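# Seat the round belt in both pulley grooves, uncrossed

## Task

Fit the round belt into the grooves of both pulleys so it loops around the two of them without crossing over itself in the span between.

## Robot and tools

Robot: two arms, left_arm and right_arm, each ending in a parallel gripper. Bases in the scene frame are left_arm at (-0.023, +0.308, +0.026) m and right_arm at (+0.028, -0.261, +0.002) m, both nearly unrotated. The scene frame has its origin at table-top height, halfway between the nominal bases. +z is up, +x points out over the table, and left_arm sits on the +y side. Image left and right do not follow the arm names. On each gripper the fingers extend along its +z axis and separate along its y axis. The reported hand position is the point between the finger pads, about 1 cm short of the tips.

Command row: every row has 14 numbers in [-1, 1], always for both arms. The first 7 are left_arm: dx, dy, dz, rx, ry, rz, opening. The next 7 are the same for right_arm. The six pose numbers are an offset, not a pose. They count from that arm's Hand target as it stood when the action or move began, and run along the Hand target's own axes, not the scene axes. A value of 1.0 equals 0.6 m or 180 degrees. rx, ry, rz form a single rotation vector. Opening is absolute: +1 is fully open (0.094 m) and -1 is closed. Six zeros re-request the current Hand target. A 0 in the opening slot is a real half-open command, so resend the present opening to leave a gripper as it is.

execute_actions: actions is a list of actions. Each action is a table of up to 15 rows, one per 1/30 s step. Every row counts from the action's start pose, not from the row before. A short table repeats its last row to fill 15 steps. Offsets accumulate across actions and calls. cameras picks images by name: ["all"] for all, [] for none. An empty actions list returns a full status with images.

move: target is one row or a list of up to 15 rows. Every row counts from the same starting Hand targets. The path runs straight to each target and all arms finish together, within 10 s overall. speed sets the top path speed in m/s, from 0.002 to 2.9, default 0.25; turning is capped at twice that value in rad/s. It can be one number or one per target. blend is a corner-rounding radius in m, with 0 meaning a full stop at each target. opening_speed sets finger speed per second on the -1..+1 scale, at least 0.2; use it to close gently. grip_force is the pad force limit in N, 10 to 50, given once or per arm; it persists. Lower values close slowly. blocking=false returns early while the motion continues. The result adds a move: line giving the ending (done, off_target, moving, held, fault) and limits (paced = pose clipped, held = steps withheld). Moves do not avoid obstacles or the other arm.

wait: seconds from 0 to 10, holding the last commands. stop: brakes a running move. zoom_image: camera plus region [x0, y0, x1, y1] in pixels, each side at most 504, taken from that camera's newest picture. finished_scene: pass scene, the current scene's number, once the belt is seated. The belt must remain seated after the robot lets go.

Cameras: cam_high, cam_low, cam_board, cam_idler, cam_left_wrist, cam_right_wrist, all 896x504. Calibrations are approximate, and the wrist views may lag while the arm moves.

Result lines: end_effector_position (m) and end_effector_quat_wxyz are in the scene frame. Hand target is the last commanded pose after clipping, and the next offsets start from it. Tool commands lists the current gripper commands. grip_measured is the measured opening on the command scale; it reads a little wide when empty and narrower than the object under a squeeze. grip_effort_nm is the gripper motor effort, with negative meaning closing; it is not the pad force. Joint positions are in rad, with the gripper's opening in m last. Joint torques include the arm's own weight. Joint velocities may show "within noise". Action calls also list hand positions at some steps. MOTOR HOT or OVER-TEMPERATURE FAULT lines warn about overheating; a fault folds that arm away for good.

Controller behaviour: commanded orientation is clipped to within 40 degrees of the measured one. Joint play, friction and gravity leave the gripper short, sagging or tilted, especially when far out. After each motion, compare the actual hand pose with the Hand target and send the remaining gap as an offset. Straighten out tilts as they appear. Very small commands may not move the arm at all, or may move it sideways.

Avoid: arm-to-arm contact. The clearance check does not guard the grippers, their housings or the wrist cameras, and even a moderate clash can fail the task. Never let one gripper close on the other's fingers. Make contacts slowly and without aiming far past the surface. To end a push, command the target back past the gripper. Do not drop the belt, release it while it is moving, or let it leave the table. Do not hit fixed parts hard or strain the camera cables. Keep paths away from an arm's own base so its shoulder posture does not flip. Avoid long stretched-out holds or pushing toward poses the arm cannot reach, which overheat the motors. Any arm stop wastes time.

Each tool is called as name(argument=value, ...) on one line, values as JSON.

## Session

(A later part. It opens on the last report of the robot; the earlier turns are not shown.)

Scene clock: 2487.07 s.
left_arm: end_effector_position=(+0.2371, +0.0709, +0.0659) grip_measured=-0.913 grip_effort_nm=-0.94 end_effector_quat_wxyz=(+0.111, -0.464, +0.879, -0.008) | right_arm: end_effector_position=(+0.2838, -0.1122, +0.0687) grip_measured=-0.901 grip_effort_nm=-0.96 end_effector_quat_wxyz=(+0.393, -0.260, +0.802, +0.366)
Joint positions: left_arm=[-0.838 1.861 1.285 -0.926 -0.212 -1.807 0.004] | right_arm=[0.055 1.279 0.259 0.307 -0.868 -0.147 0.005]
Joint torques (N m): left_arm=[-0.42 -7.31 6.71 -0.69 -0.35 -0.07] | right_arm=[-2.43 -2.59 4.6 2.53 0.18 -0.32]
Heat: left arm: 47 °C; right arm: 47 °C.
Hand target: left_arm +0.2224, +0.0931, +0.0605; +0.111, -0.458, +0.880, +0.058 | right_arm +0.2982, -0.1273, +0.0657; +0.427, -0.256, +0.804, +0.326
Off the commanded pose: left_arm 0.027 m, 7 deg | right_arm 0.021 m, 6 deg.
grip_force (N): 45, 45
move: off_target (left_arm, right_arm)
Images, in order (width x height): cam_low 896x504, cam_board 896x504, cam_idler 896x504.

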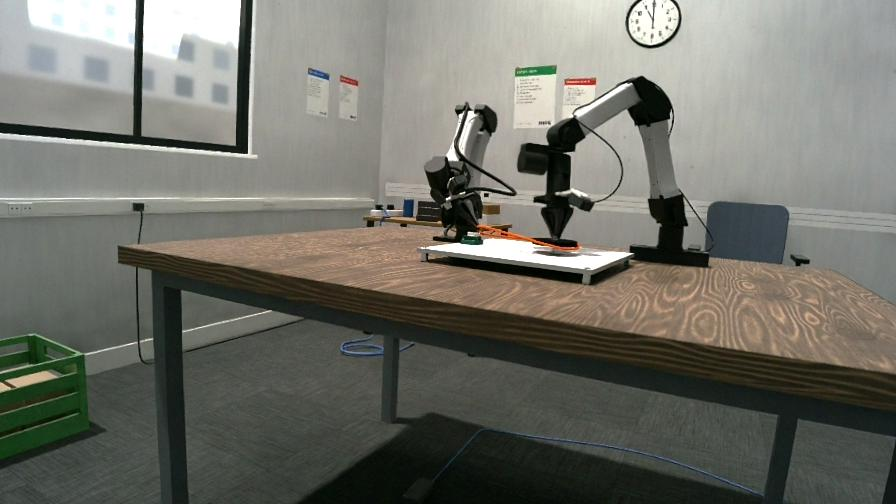

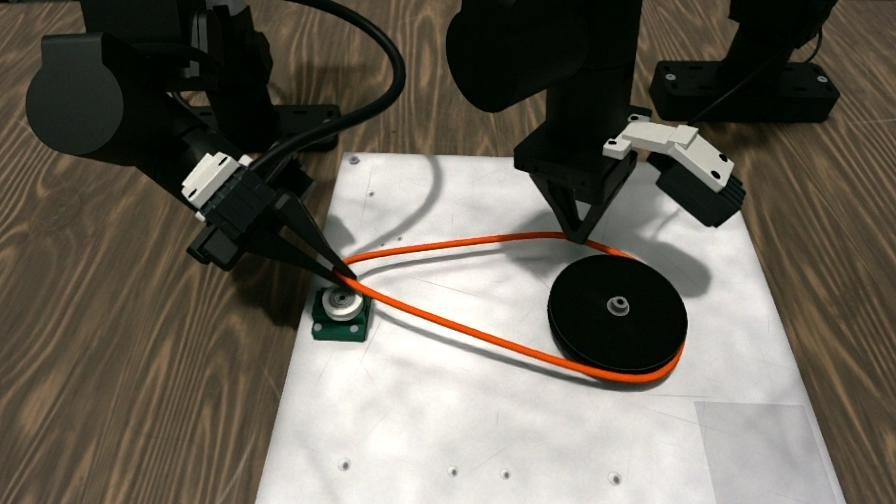

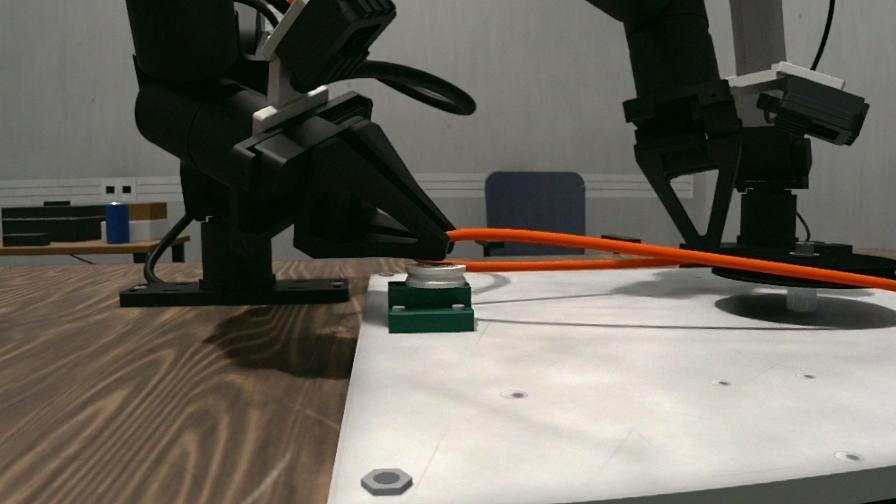

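move(target=[-0.0065,0,-0.025,0,-0.0,0,-1,0,0,0,0,0,-0.05,-1], speed=0.06, cameras=["cam_low","cam_board","cam_idler"])

zoom_image(camera="cam_low", region=[460, 190, 640, 290])

zoom_image(camera="cam_board", region=[400, 250, 720, 430])

Scene clock: 2503.10 s.
left_arm: end_effector_position=(+0.2386, +0.0696, +0.0741) grip_measured=-0.914 grip_effort_nm=-0.94 end_effector_quat_wxyz=(+0.111, -0.464, +0.879, -0.006) | right_arm: end_effector_position=(+0.2844, -0.1120, +0.0697) grip_measured=-0.901 grip_effort_nm=-0.97 end_effector_quat_wxyz=(+0.423, -0.322, +0.778, +0.335)
Joint positions: left_arm=[-0.838 1.861 1.319 -0.963 -0.213 -1.807 0.004] | right_arm=[0.055 1.279 0.259 0.314 -0.87 -0.3 0.005]
Joint torques (N m): left_arm=[-0.8 -8.7 7.21 -0.81 -0.32 -0.06] | right_arm=[-2.43 -2.54 4.56 2.48 0.2 -0.31]
Heat: left arm: 45 °C; right arm: 48 °C.
Hand target: left_arm +0.2225, +0.0931, +0.0760; +0.111, -0.458, +0.880, +0.058 | right_arm +0.2982, -0.1273, +0.0657; +0.452, -0.319, +0.781, +0.291
Off the commanded pose: left_arm 0.029 m, 7 deg | right_arm 0.021 m, 6 deg.
grip_force (N): 45, 45
move: off_target (left_arm, right_arm)
Images, in order (width x height): cam_low 896x504, cam_board 896x504, cam_idler 896x504.

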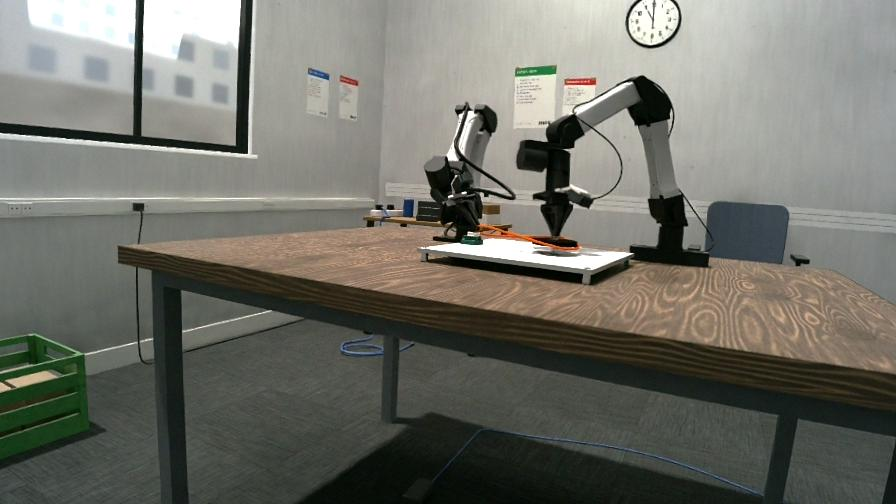

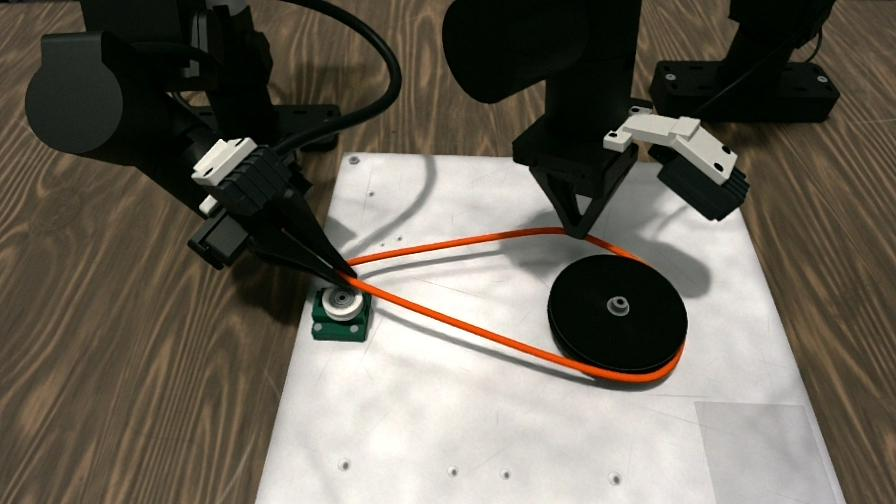

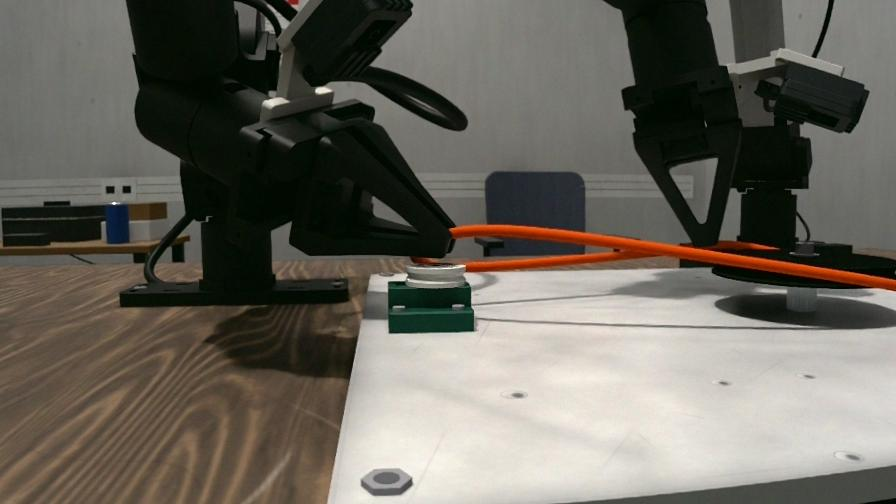

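Scaled by 2.800 from the camera's 896x504 image, which has a finer 1280x720 frame.

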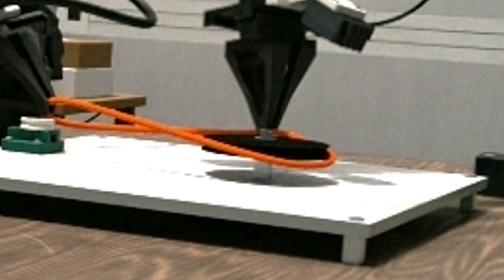

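Scaled by 1.575 from the camera's 896x504 image, which has a finer 1280x720 frame.

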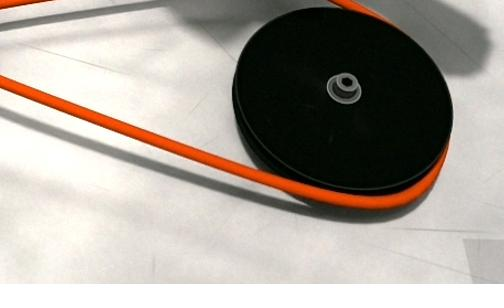

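zoom_image(camera="cam_low", region=[528, 226, 586, 258])

zoom_image(camera="cam_board", region=[540, 310, 700, 400])

Scaled by 8.690 from the camera's 896x504 image, which has a finer 1280x720 frame.

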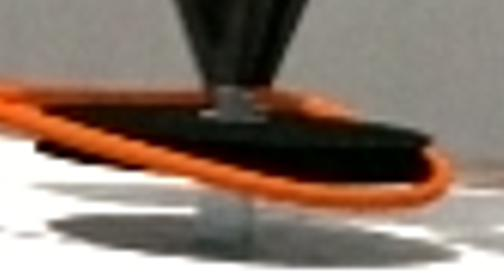

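Scaled by 3.150 from the camera's 896x504 image, which has a finer 1280x720 frame.

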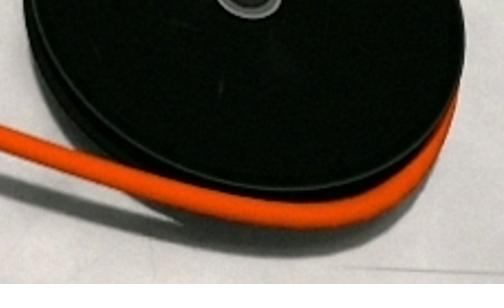

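move(target=[0.005,0,0.0194,0,-0.03,0,-1,0,0,0,0,0,-0.14,-1], speed=0.06, cameras=["cam_low","cam_board","cam_idler"])

zoom_image(camera="cam_low", region=[528, 226, 586, 258])

zoom_image(camera="cam_board", region=[540, 310, 700, 400])

Scene clock: 2540.03 s.
left_arm: end_effector_position=(+0.2367, +0.0668, +0.0692) grip_measured=-0.914 grip_effort_nm=-0.94 end_effector_quat_wxyz=(+0.146, -0.465, +0.873, +0.008) | right_arm: end_effector_position=(+0.2822, -0.1099, +0.0715) grip_measured=-0.901 grip_effort_nm=-0.97 end_effector_quat_wxyz=(+0.486, -0.485, +0.685, +0.243)
Joint positions: left_arm=[-0.884 1.888 1.322 -0.963 -0.292 -1.862 0.004] | right_arm=[0.055 1.279 0.259 0.314 -0.889 -0.737 0.005]
Joint torques (N m): left_arm=[-0.68 -7.51 6.32 -0.74 -0.48 -0.04] | right_arm=[-2.54 -2.8 4.57 2.38 0.37 -0.35]
Heat: left arm: 46 °C; right arm: 46 °C.
Hand target: left_arm +0.2225, +0.0931, +0.0641; +0.153, -0.455, +0.874, +0.079 | right_arm +0.2982, -0.1273, +0.0657; +0.504, -0.481, +0.693, +0.186
Off the commanded pose: left_arm 0.030 m, 8 deg | right_arm 0.024 m, 7 deg.
grip_force (N): 45, 45
move: off_target (left_arm, right_arm)
Images, in order (width x height): cam_low 896x504, cam_board 896x504, cam_idler 896x504.

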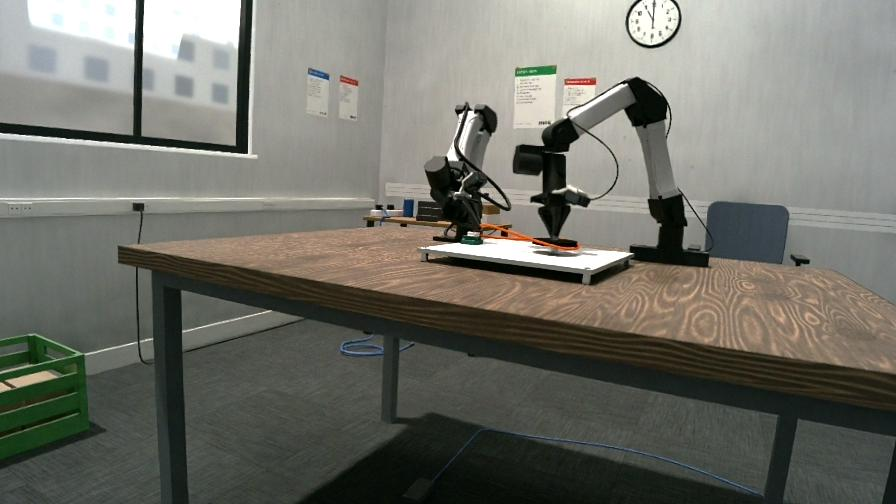

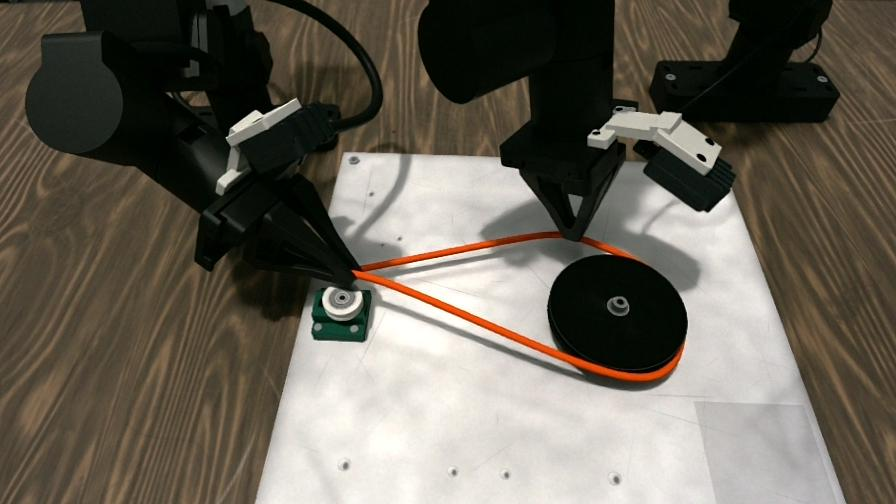

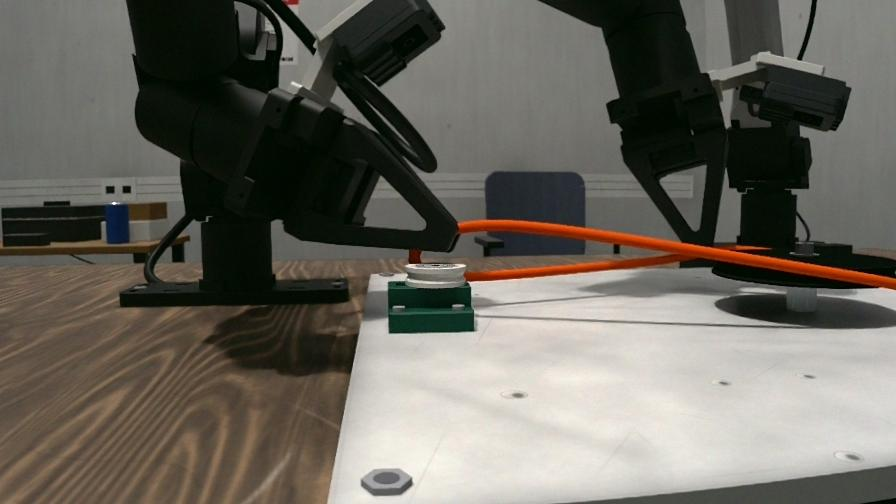

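Scaled by 8.690 from the camera's 896x504 image, which has a finer 1280x720 frame.

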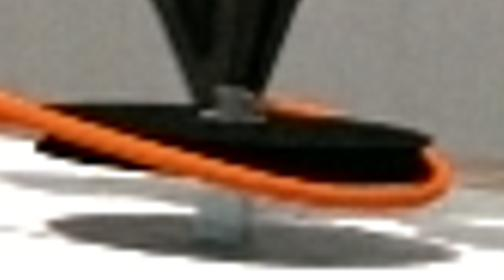

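Scaled by 3.150 from the camera's 896x504 image, which has a finer 1280x720 frame.

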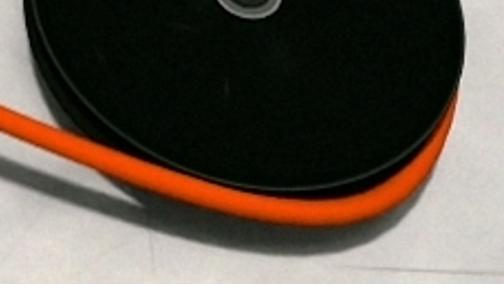

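move(target=[-0.0257,0.0191,0.0092,0,0,0,-1,-0.0237,0.0087,0.0129,0,0,0,-1], speed=0.06, cameras=["cam_low","cam_board"])

zoom_image(camera="cam_low", region=[528, 226, 586, 258])

zoom_image(camera="cam_board", region=[540, 220, 700, 400])

Scene clock: 2554.50 s.
left_arm: end_effector_position=(+0.2338, +0.0761, +0.0604) grip_measured=-0.914 grip_effort_nm=-0.94 end_effector_quat_wxyz=(+0.144, -0.468, +0.872, +0.019) | right_arm: end_effector_position=(+0.2771, -0.0994, +0.0735) grip_measured=-0.901 grip_effort_nm=-0.97 end_effector_quat_wxyz=(+0.481, -0.491, +0.681, +0.252)
Joint positions: left_arm=[-0.874 1.888 1.286 -0.949 -0.292 -1.862 0.004] | right_arm=[0.104 1.265 0.259 0.314 -0.873 -0.707 0.005]
Joint torques (N m): left_arm=[1.22 -11.9 3.19 -0.55 -0.44 0.28] | right_arm=[-0.36 -5.19 5.35 2.44 0.79 0.06]
Heat: left arm: 45 °C; right arm: 46 °C.
Hand target: left_arm +0.2225, +0.1130, +0.0641; +0.153, -0.455, +0.874, +0.079 | right_arm +0.2982, -0.1124, +0.0737; +0.504, -0.481, +0.693, +0.185
Off the commanded pose: left_arm 0.039 m, 7 deg | right_arm 0.025 m, 8 deg.
grip_force (N): 45, 45
move: off_target (left_arm, right_arm)
Images, in order (width x height): cam_low 896x504, cam_board 896x504.

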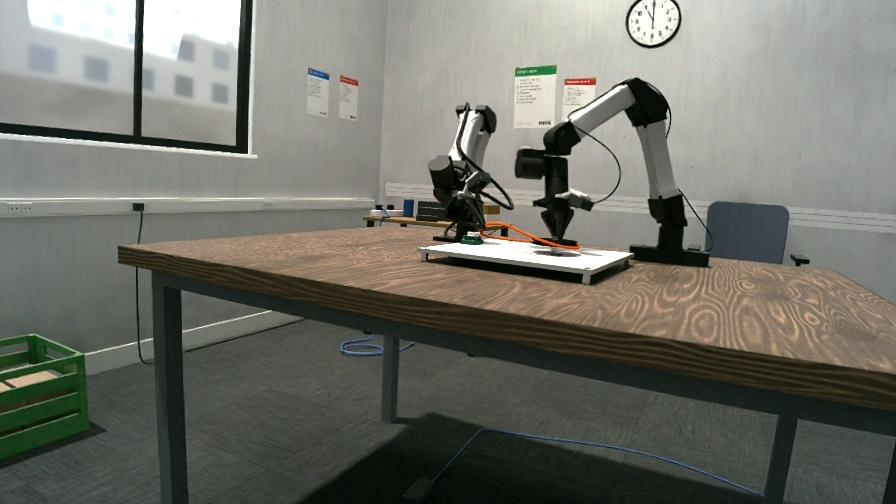

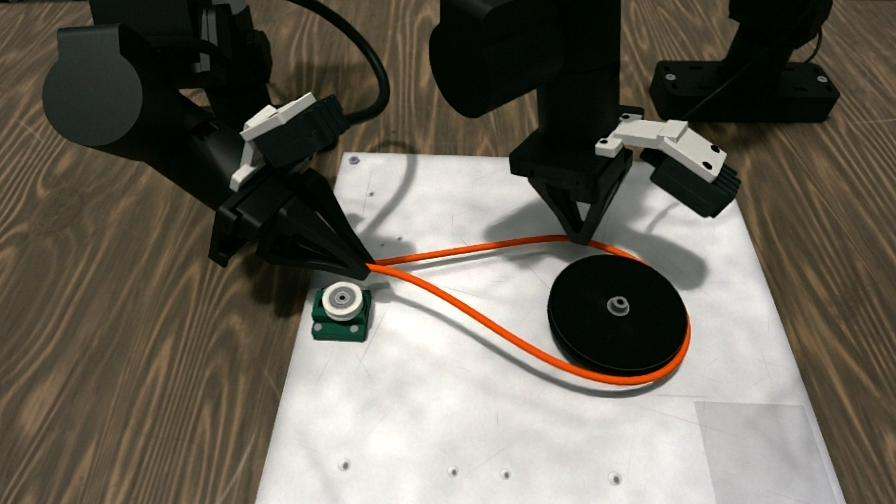

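Scaled by 8.690 from the camera's 896x504 image, which has a finer 1280x720 frame.

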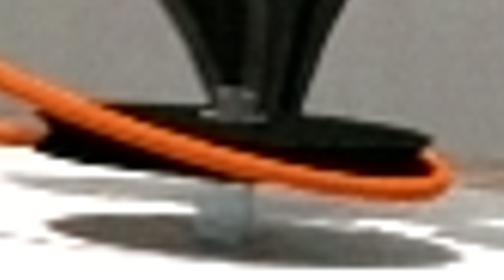

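Scaled by 2.800 from the camera's 896x504 image, which has a finer 1280x720 frame.

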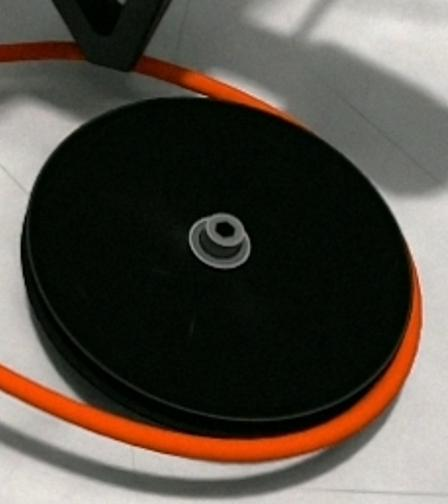

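move(target=[-0.0068,0,-0.019,0,0,0,-1,-0.0117,-0.003,-0.0056,0,0,0,-1], speed=0.06, cameras=["cam_low","cam_board"])

zoom_image(camera="cam_low", region=[528, 226, 586, 258])

zoom_image(camera="cam_board", region=[540, 220, 700, 400])

Scene clock: 2562.77 s.
left_arm: end_effector_position=(+0.2346, +0.0751, +0.0657) grip_measured=-0.914 grip_effort_nm=-0.94 end_effector_quat_wxyz=(+0.146, -0.469, +0.871, +0.012) | right_arm: end_effector_position=(+0.2790, -0.0997, +0.0824) grip_measured=-0.901 grip_effort_nm=-0.97 end_effector_quat_wxyz=(+0.494, -0.492, +0.674, +0.244)
Joint positions: left_arm=[-0.874 1.872 1.286 -0.949 -0.292 -1.862 0.004] | right_arm=[0.104 1.227 0.259 0.314 -0.868 -0.702 0.005]
Joint torques (N m): left_arm=[1.32 -11.73 5.3 -1.03 -0.41 0.34] | right_arm=[-0.23 -5.04 6.76 2 0.78 0.07]
Heat: left arm: 47 °C; right arm: 46 °C.
Hand target: left_arm +0.2225, +0.1130, +0.0762; +0.153, -0.455, +0.874, +0.079 | right_arm +0.2981, -0.1123, +0.0817; +0.504, -0.481, +0.693, +0.185
Off the commanded pose: left_arm 0.041 m, 8 deg | right_arm 0.023 m, 7 deg.
grip_force (N): 45, 45
move: off_target (left_arm, right_arm)
Images, in order (width x height): cam_low 896x504, cam_board 896x504.

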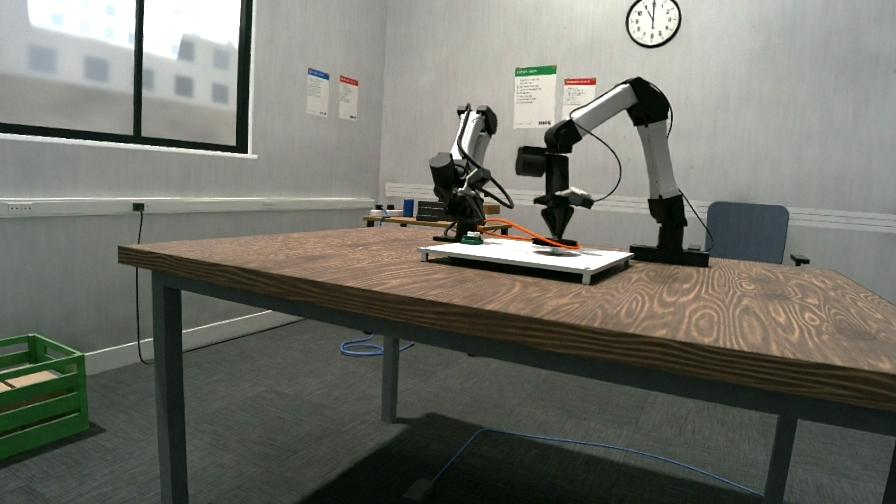

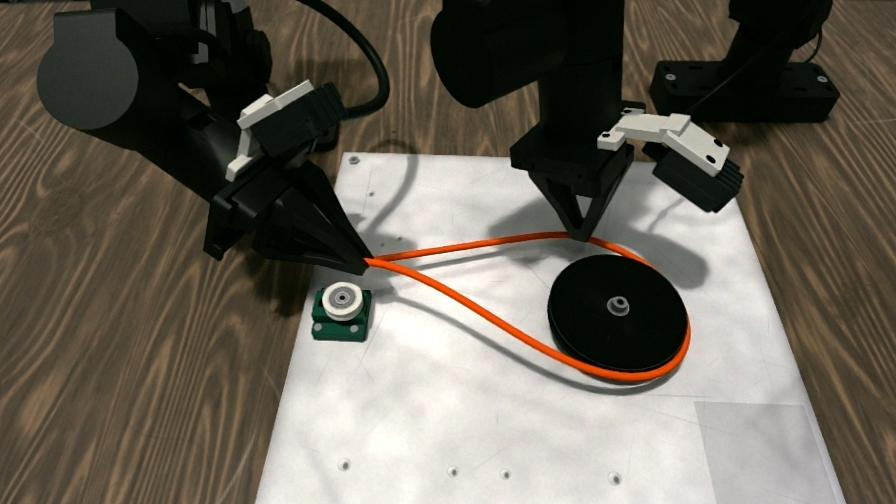

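Scaled by 8.690 from the camera's 896x504 image, which has a finer 1280x720 frame.

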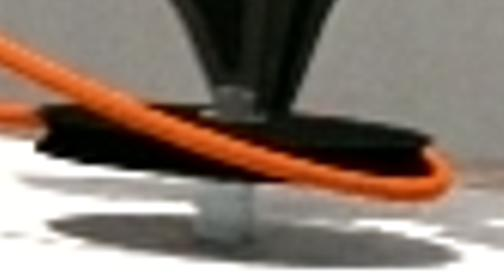

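Scaled by 2.800 from the camera's 896x504 image, which has a finer 1280x720 frame.

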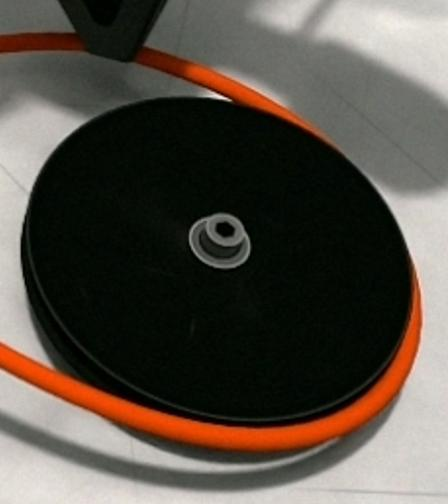

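move(target=[-0.0068,0,-0.019,0,0,0,-1,0.0117,0.003,0.0056,0,0,-0.03,-1], speed=0.06, cameras=["cam_low","cam_board"])

zoom_image(camera="cam_low", region=[528, 226, 586, 258])

zoom_image(camera="cam_board", region=[540, 220, 700, 400])

Scene clock: 2573.73 s.
left_arm: end_effector_position=(+0.2370, +0.0730, +0.0732) grip_measured=-0.914 grip_effort_nm=-0.94 end_effector_quat_wxyz=(+0.147, -0.470, +0.870, +0.006) | right_arm: end_effector_position=(+0.2796, -0.1005, +0.0795) grip_measured=-0.901 grip_effort_nm=-0.97 end_effector_quat_wxyz=(+0.498, -0.513, +0.662, +0.226)
Joint positions: left_arm=[-0.872 1.864 1.307 -0.966 -0.292 -1.862 0.004] | right_arm=[0.104 1.237 0.259 0.314 -0.86 -0.768 0.005]
Joint torques (N m): left_arm=[1.43 -12.26 6.57 -1.24 -0.45 0.36] | right_arm=[-0.28 -2.28 5.56 2.42 0.7 -0.31]
Heat: left arm: 48 °C; right arm: 45 °C.
Hand target: left_arm +0.2225, +0.1130, +0.0883; +0.153, -0.455, +0.874, +0.079 | right_arm +0.2982, -0.1124, +0.0737; +0.512, -0.513, +0.669, +0.162
Off the commanded pose: left_arm 0.045 m, 9 deg | right_arm 0.023 m, 8 deg.
grip_force (N): 45, 45
move: off_target (left_arm, right_arm)
Images, in order (width x height): cam_low 896x504, cam_board 896x504.

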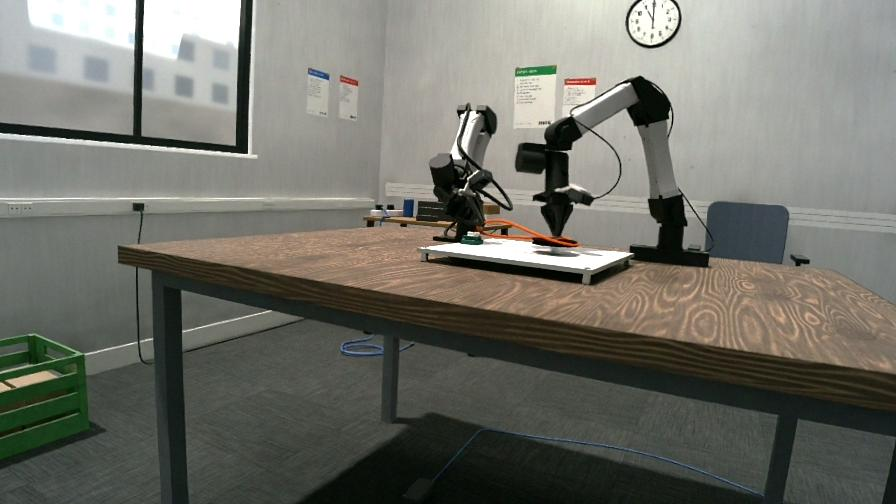

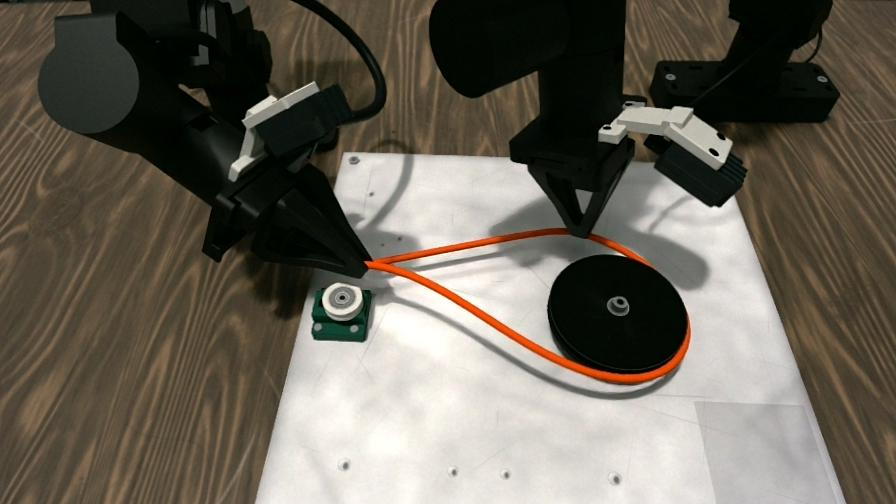

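Scaled by 8.690 from the camera's 896x504 image, which has a finer 1280x720 frame.

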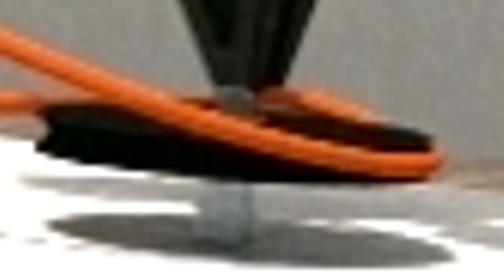

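Scaled by 2.800 from the camera's 896x504 image, which has a finer 1280x720 frame.

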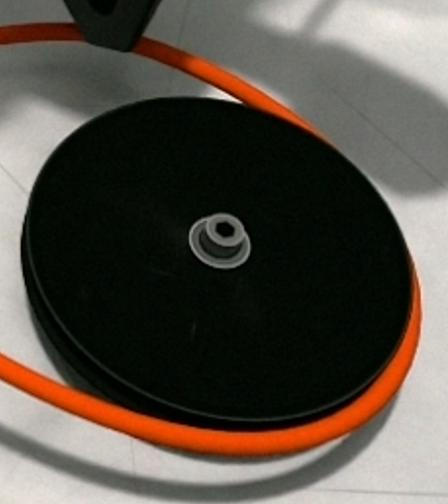

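move(target=[0.0188,-0.0115,0.0039,0,0,0,-1,0.0315,-0.0089,-0.0177,0,0,0,-1], speed=0.06, cameras=["cam_low","cam_board"])

zoom_image(camera="cam_low", region=[528, 226, 586, 258])

zoom_image(camera="cam_board", region=[540, 220, 700, 400])

Scene clock: 2587.67 s.
left_arm: end_effector_position=(+0.2400, +0.0644, +0.0796) grip_measured=-0.914 grip_effort_nm=-0.94 end_effector_quat_wxyz=(+0.146, -0.469, +0.871, -0.008) | right_arm: end_effector_position=(+0.2826, -0.1129, +0.0720) grip_measured=-0.901 grip_effort_nm=-0.96 end_effector_quat_wxyz=(+0.502, -0.519, +0.656, +0.220)
Joint positions: left_arm=[-0.878 1.864 1.333 -0.966 -0.285 -1.862 0.004] | right_arm=[0.034 1.285 0.259 0.314 -0.912 -0.856 0.005]
Joint torques (N m): left_arm=[0.31 -9.14 6.72 -1.2 -0.51 0.15] | right_arm=[-3 -2.52 4.46 2.26 0.38 -0.37]
Heat: left arm: 54 °C; right arm: 46 °C.
Hand target: left_arm +0.2225, +0.1010, +0.0823; +0.153, -0.455, +0.874, +0.079 | right_arm +0.2981, -0.1323, +0.0637; +0.512, -0.513, +0.669, +0.162
Off the commanded pose: left_arm 0.041 m, 10 deg | right_arm 0.026 m, 7 deg.
grip_force (N): 45, 45
move: off_target (left_arm, right_arm)
Images, in order (width x height): cam_low 896x504, cam_board 896x504.

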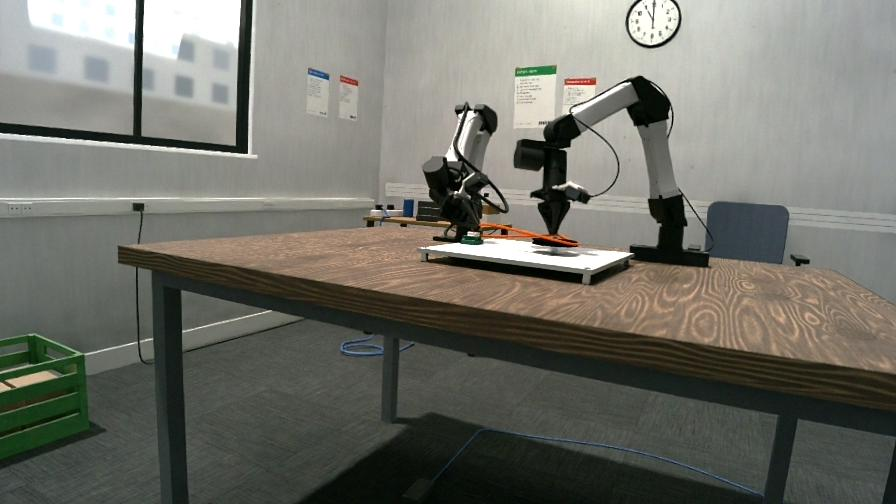

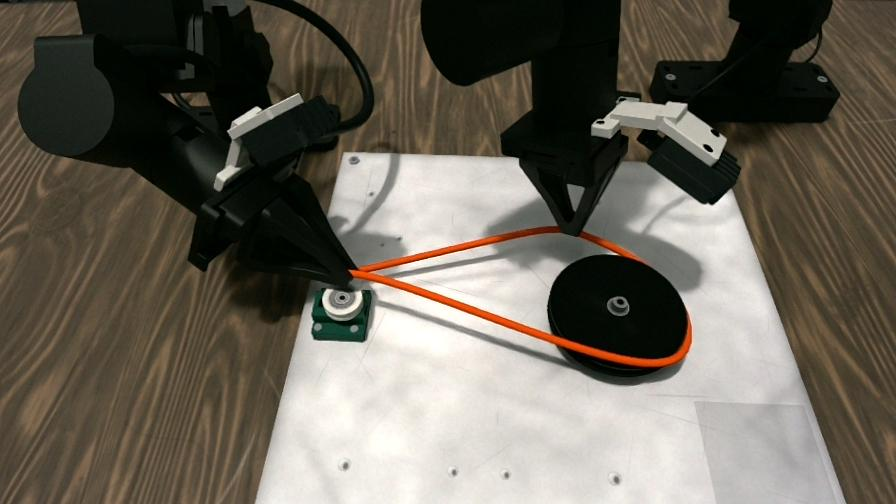

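Scaled by 8.690 from the camera's 896x504 image, which has a finer 1280x720 frame.

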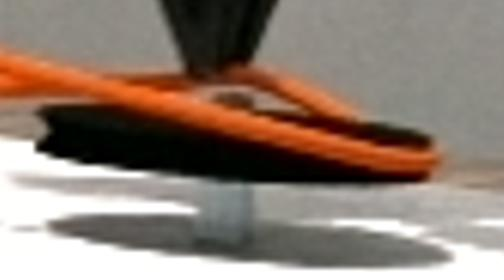

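Scaled by 2.800 from the camera's 896x504 image, which has a finer 1280x720 frame.

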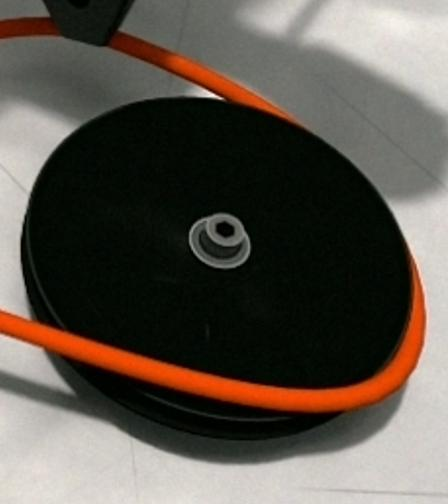

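move(target=[0.0079,0,0.022,0,0,0,-1,-0.0087,0.007,0.0124,0,0,0.08,-1], speed=0.06, cameras=["cam_low","cam_board"])

zoom_image(camera="cam_low", region=[528, 226, 586, 258])

zoom_image(camera="cam_board", region=[540, 220, 700, 400])

Scene clock: 2598.63 s.
left_arm: end_effector_position=(+0.2393, +0.0653, +0.0795) grip_measured=-0.914 grip_effort_nm=-0.94 end_effector_quat_wxyz=(+0.146, -0.469, +0.871, -0.005) | right_arm: end_effector_position=(+0.2830, -0.1101, +0.0734) grip_measured=-0.901 grip_effort_nm=-0.97 end_effector_quat_wxyz=(+0.477, -0.439, +0.710, +0.276)
Joint positions: left_arm=[-0.878 1.864 1.333 -0.97 -0.285 -1.862 0.004] | right_arm=[0.049 1.285 0.252 0.346 -0.903 -0.601 0.005]
Joint torques (N m): left_arm=[0.28 -7.42 4.22 -0.69 -0.53 0.1] | right_arm=[-0.25 -2.21 4.38 2.45 0.67 0.1]
Heat: left arm: 53 °C; right arm: 46 °C.
Hand target: left_arm +0.2225, +0.1010, +0.0682; +0.153, -0.455, +0.874, +0.079 | right_arm +0.2981, -0.1223, +0.0636; +0.488, -0.425, +0.728, +0.225
Off the commanded pose: left_arm 0.041 m, 10 deg | right_arm 0.022 m, 7 deg.
grip_force (N): 45, 45
move: off_target (left_arm, right_arm)
Images, in order (width x height): cam_low 896x504, cam_board 896x504.

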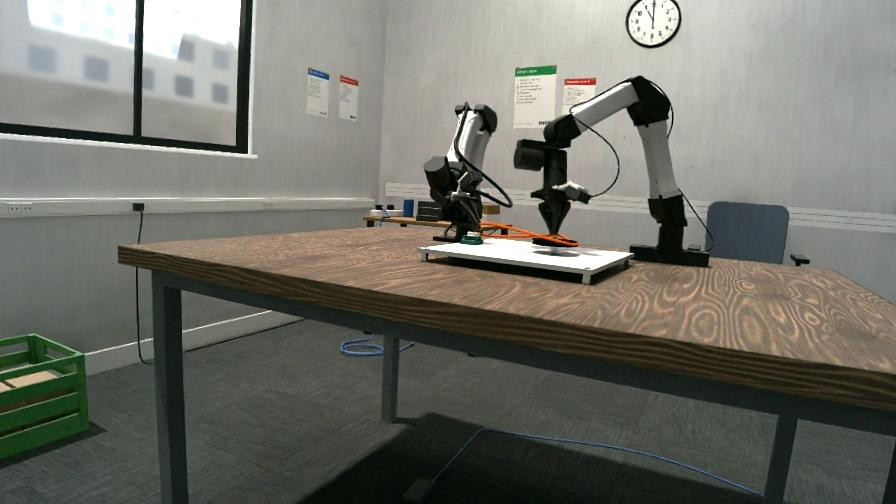

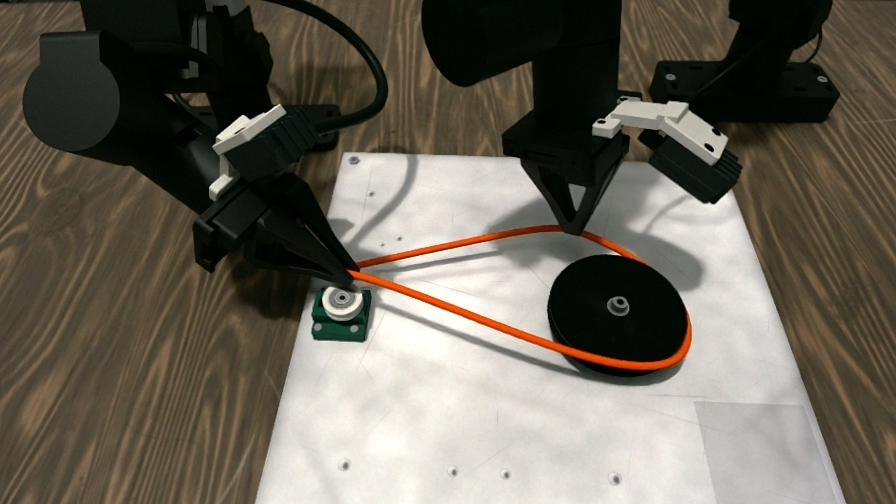

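Scaled by 8.690 from the camera's 896x504 image, which has a finer 1280x720 frame.

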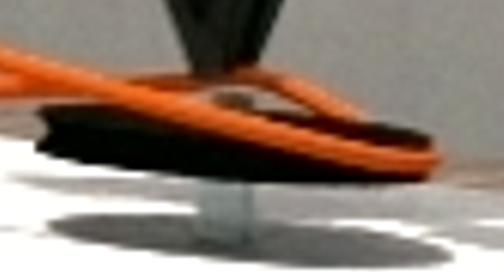

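Scaled by 2.800 from the camera's 896x504 image, which has a finer 1280x720 frame.

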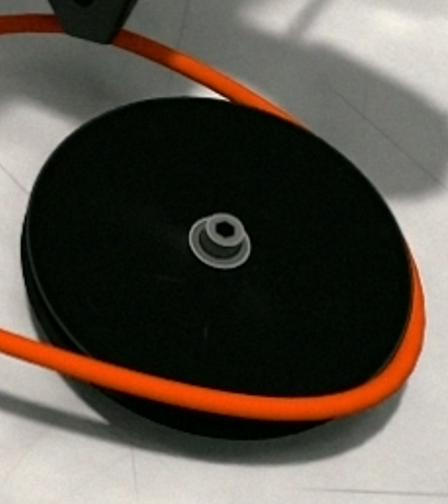

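move(target=[-0.006,0.0095,0.0235,0,0,0,-1,-0.0053,0.0072,0.0099,0,0,0.05,-1], speed=0.06, cameras=["cam_low","cam_board"])

zoom_image(camera="cam_low", region=[528, 226, 586, 258])

zoom_image(camera="cam_board", region=[540, 220, 700, 400])

Scene clock: 2611.97 s.
left_arm: end_effector_position=(+0.2323, +0.0755, +0.0645) grip_measured=-0.914 grip_effort_nm=-0.94 end_effector_quat_wxyz=(+0.143, -0.469, +0.872, +0.010) | right_arm: end_effector_position=(+0.2812, -0.1031, +0.0692) grip_measured=-0.901 grip_effort_nm=-0.97 end_effector_quat_wxyz=(+0.445, -0.379, +0.748, +0.313)
Joint positions: left_arm=[-0.875 1.864 1.272 -0.94 -0.285 -1.862 0.004] | right_arm=[0.092 1.294 0.244 0.372 -0.863 -0.405 0.005]
Joint torques (N m): left_arm=[1.1 -8.42 3.28 -0.45 -0.52 0.3] | right_arm=[-0.17 -2.55 4.66 2.61 0.65 0.04]
Heat: left arm: 52 °C; right arm: 49 °C.
Hand target: left_arm +0.2225, +0.1110, +0.0562; +0.153, -0.455, +0.874, +0.079 | right_arm +0.2981, -0.1143, +0.0637; +0.469, -0.367, +0.759, +0.262
Off the commanded pose: left_arm 0.038 m, 8 deg | right_arm 0.021 m, 7 deg.
grip_force (N): 45, 45
move: off_target (left_arm, right_arm)
Images, in order (width x height): cam_low 896x504, cam_board 896x504.

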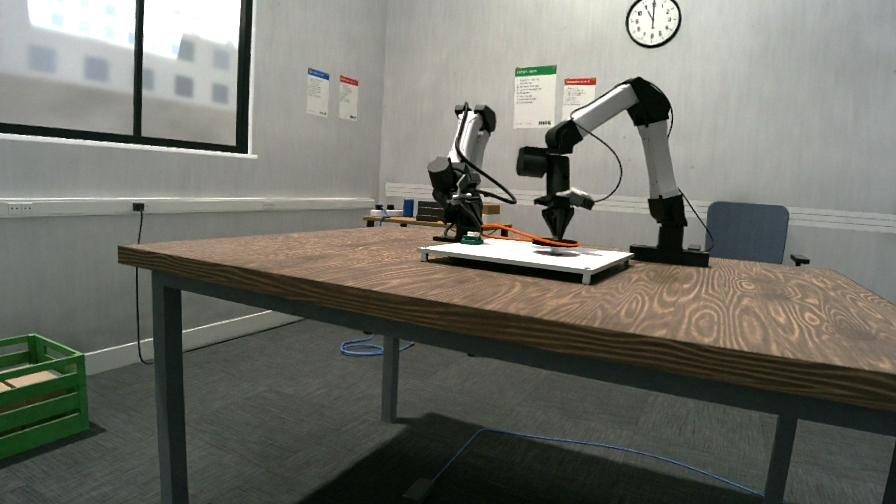

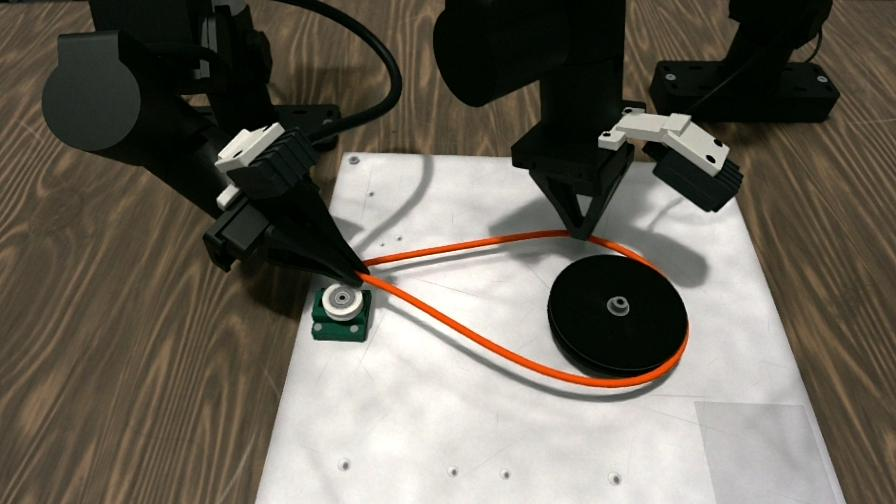

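Scaled by 8.690 from the camera's 896x504 image, which has a finer 1280x720 frame.

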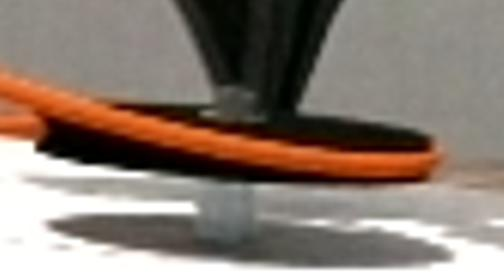

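Scaled by 2.800 from the camera's 896x504 image, which has a finer 1280x720 frame.

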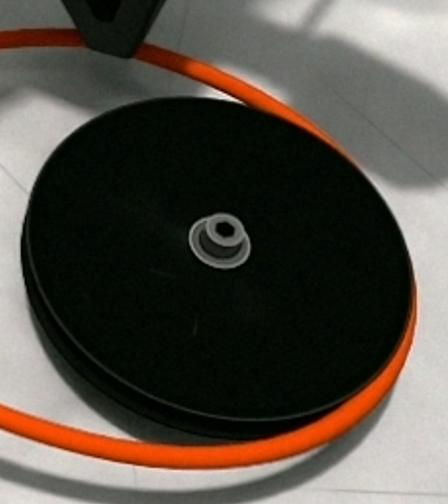

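move(target=[0.0148,-0.0077,0.0088,0,0,0,-1,0.0073,-0.0138,-0.0173,0,0,0,-1], speed=0.06, cameras=["cam_low","cam_board"])

zoom_image(camera="cam_low", region=[528, 226, 586, 258])

zoom_image(camera="cam_board", region=[540, 220, 700, 400])

Scene clock: 2626.80 s.
left_arm: end_effector_position=(+0.2365, +0.0689, +0.0598) grip_measured=-0.914 grip_effort_nm=-0.94 end_effector_quat_wxyz=(+0.145, -0.469, +0.871, -0.001) | right_arm: end_effector_position=(+0.2864, -0.1127, +0.0699) grip_measured=-0.901 grip_effort_nm=-0.97 end_effector_quat_wxyz=(+0.454, -0.372, +0.750, +0.303)
Joint positions: left_arm=[-0.878 1.88 1.272 -0.903 -0.285 -1.862 0.004] | right_arm=[0.051 1.294 0.244 0.372 -0.873 -0.425 0.005]
Joint torques (N m): left_arm=[0.34 -6.87 4.49 -0.58 -0.51 0.23] | right_arm=[-2.48 -2.56 5.11 2.13 0.19 -0.35]
Heat: left arm: 51 °C; right arm: 51 °C.
Hand target: left_arm +0.2225, +0.1030, +0.0482; +0.153, -0.455, +0.874, +0.079 | right_arm +0.2981, -0.1283, +0.0637; +0.469, -0.367, +0.759, +0.262
Off the commanded pose: left_arm 0.039 m, 9 deg | right_arm 0.020 m, 5 deg.
grip_force (N): 45, 45
move: off_target (left_arm, right_arm)
Images, in order (width x height): cam_low 896x504, cam_board 896x504.

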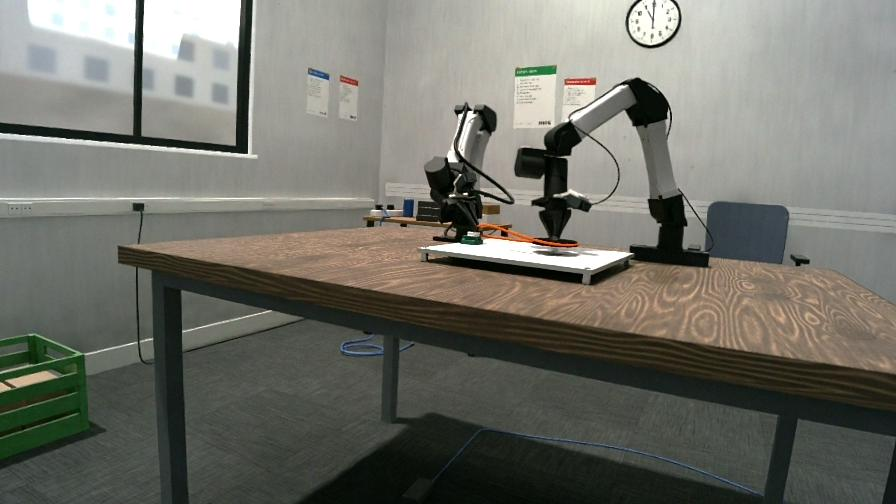

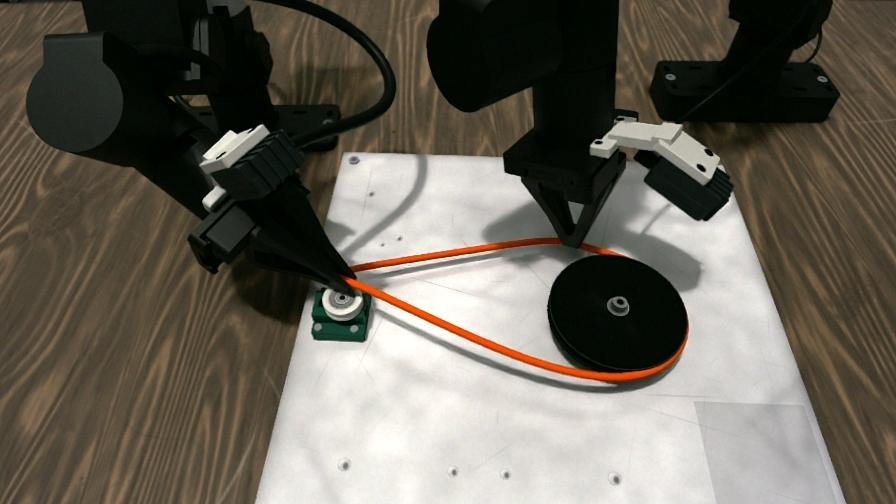

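Scaled by 8.690 from the camera's 896x504 image, which has a finer 1280x720 frame.

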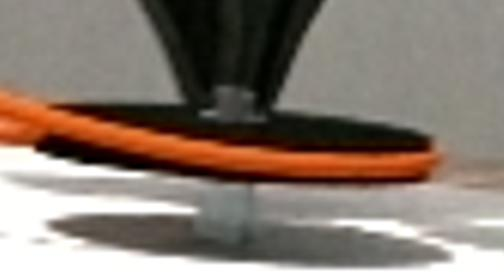

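Scaled by 2.800 from the camera's 896x504 image, which has a finer 1280x720 frame.

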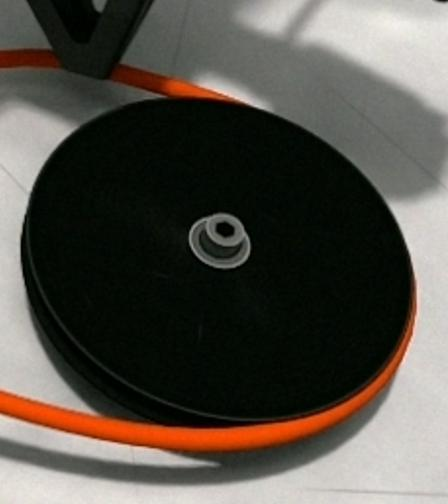

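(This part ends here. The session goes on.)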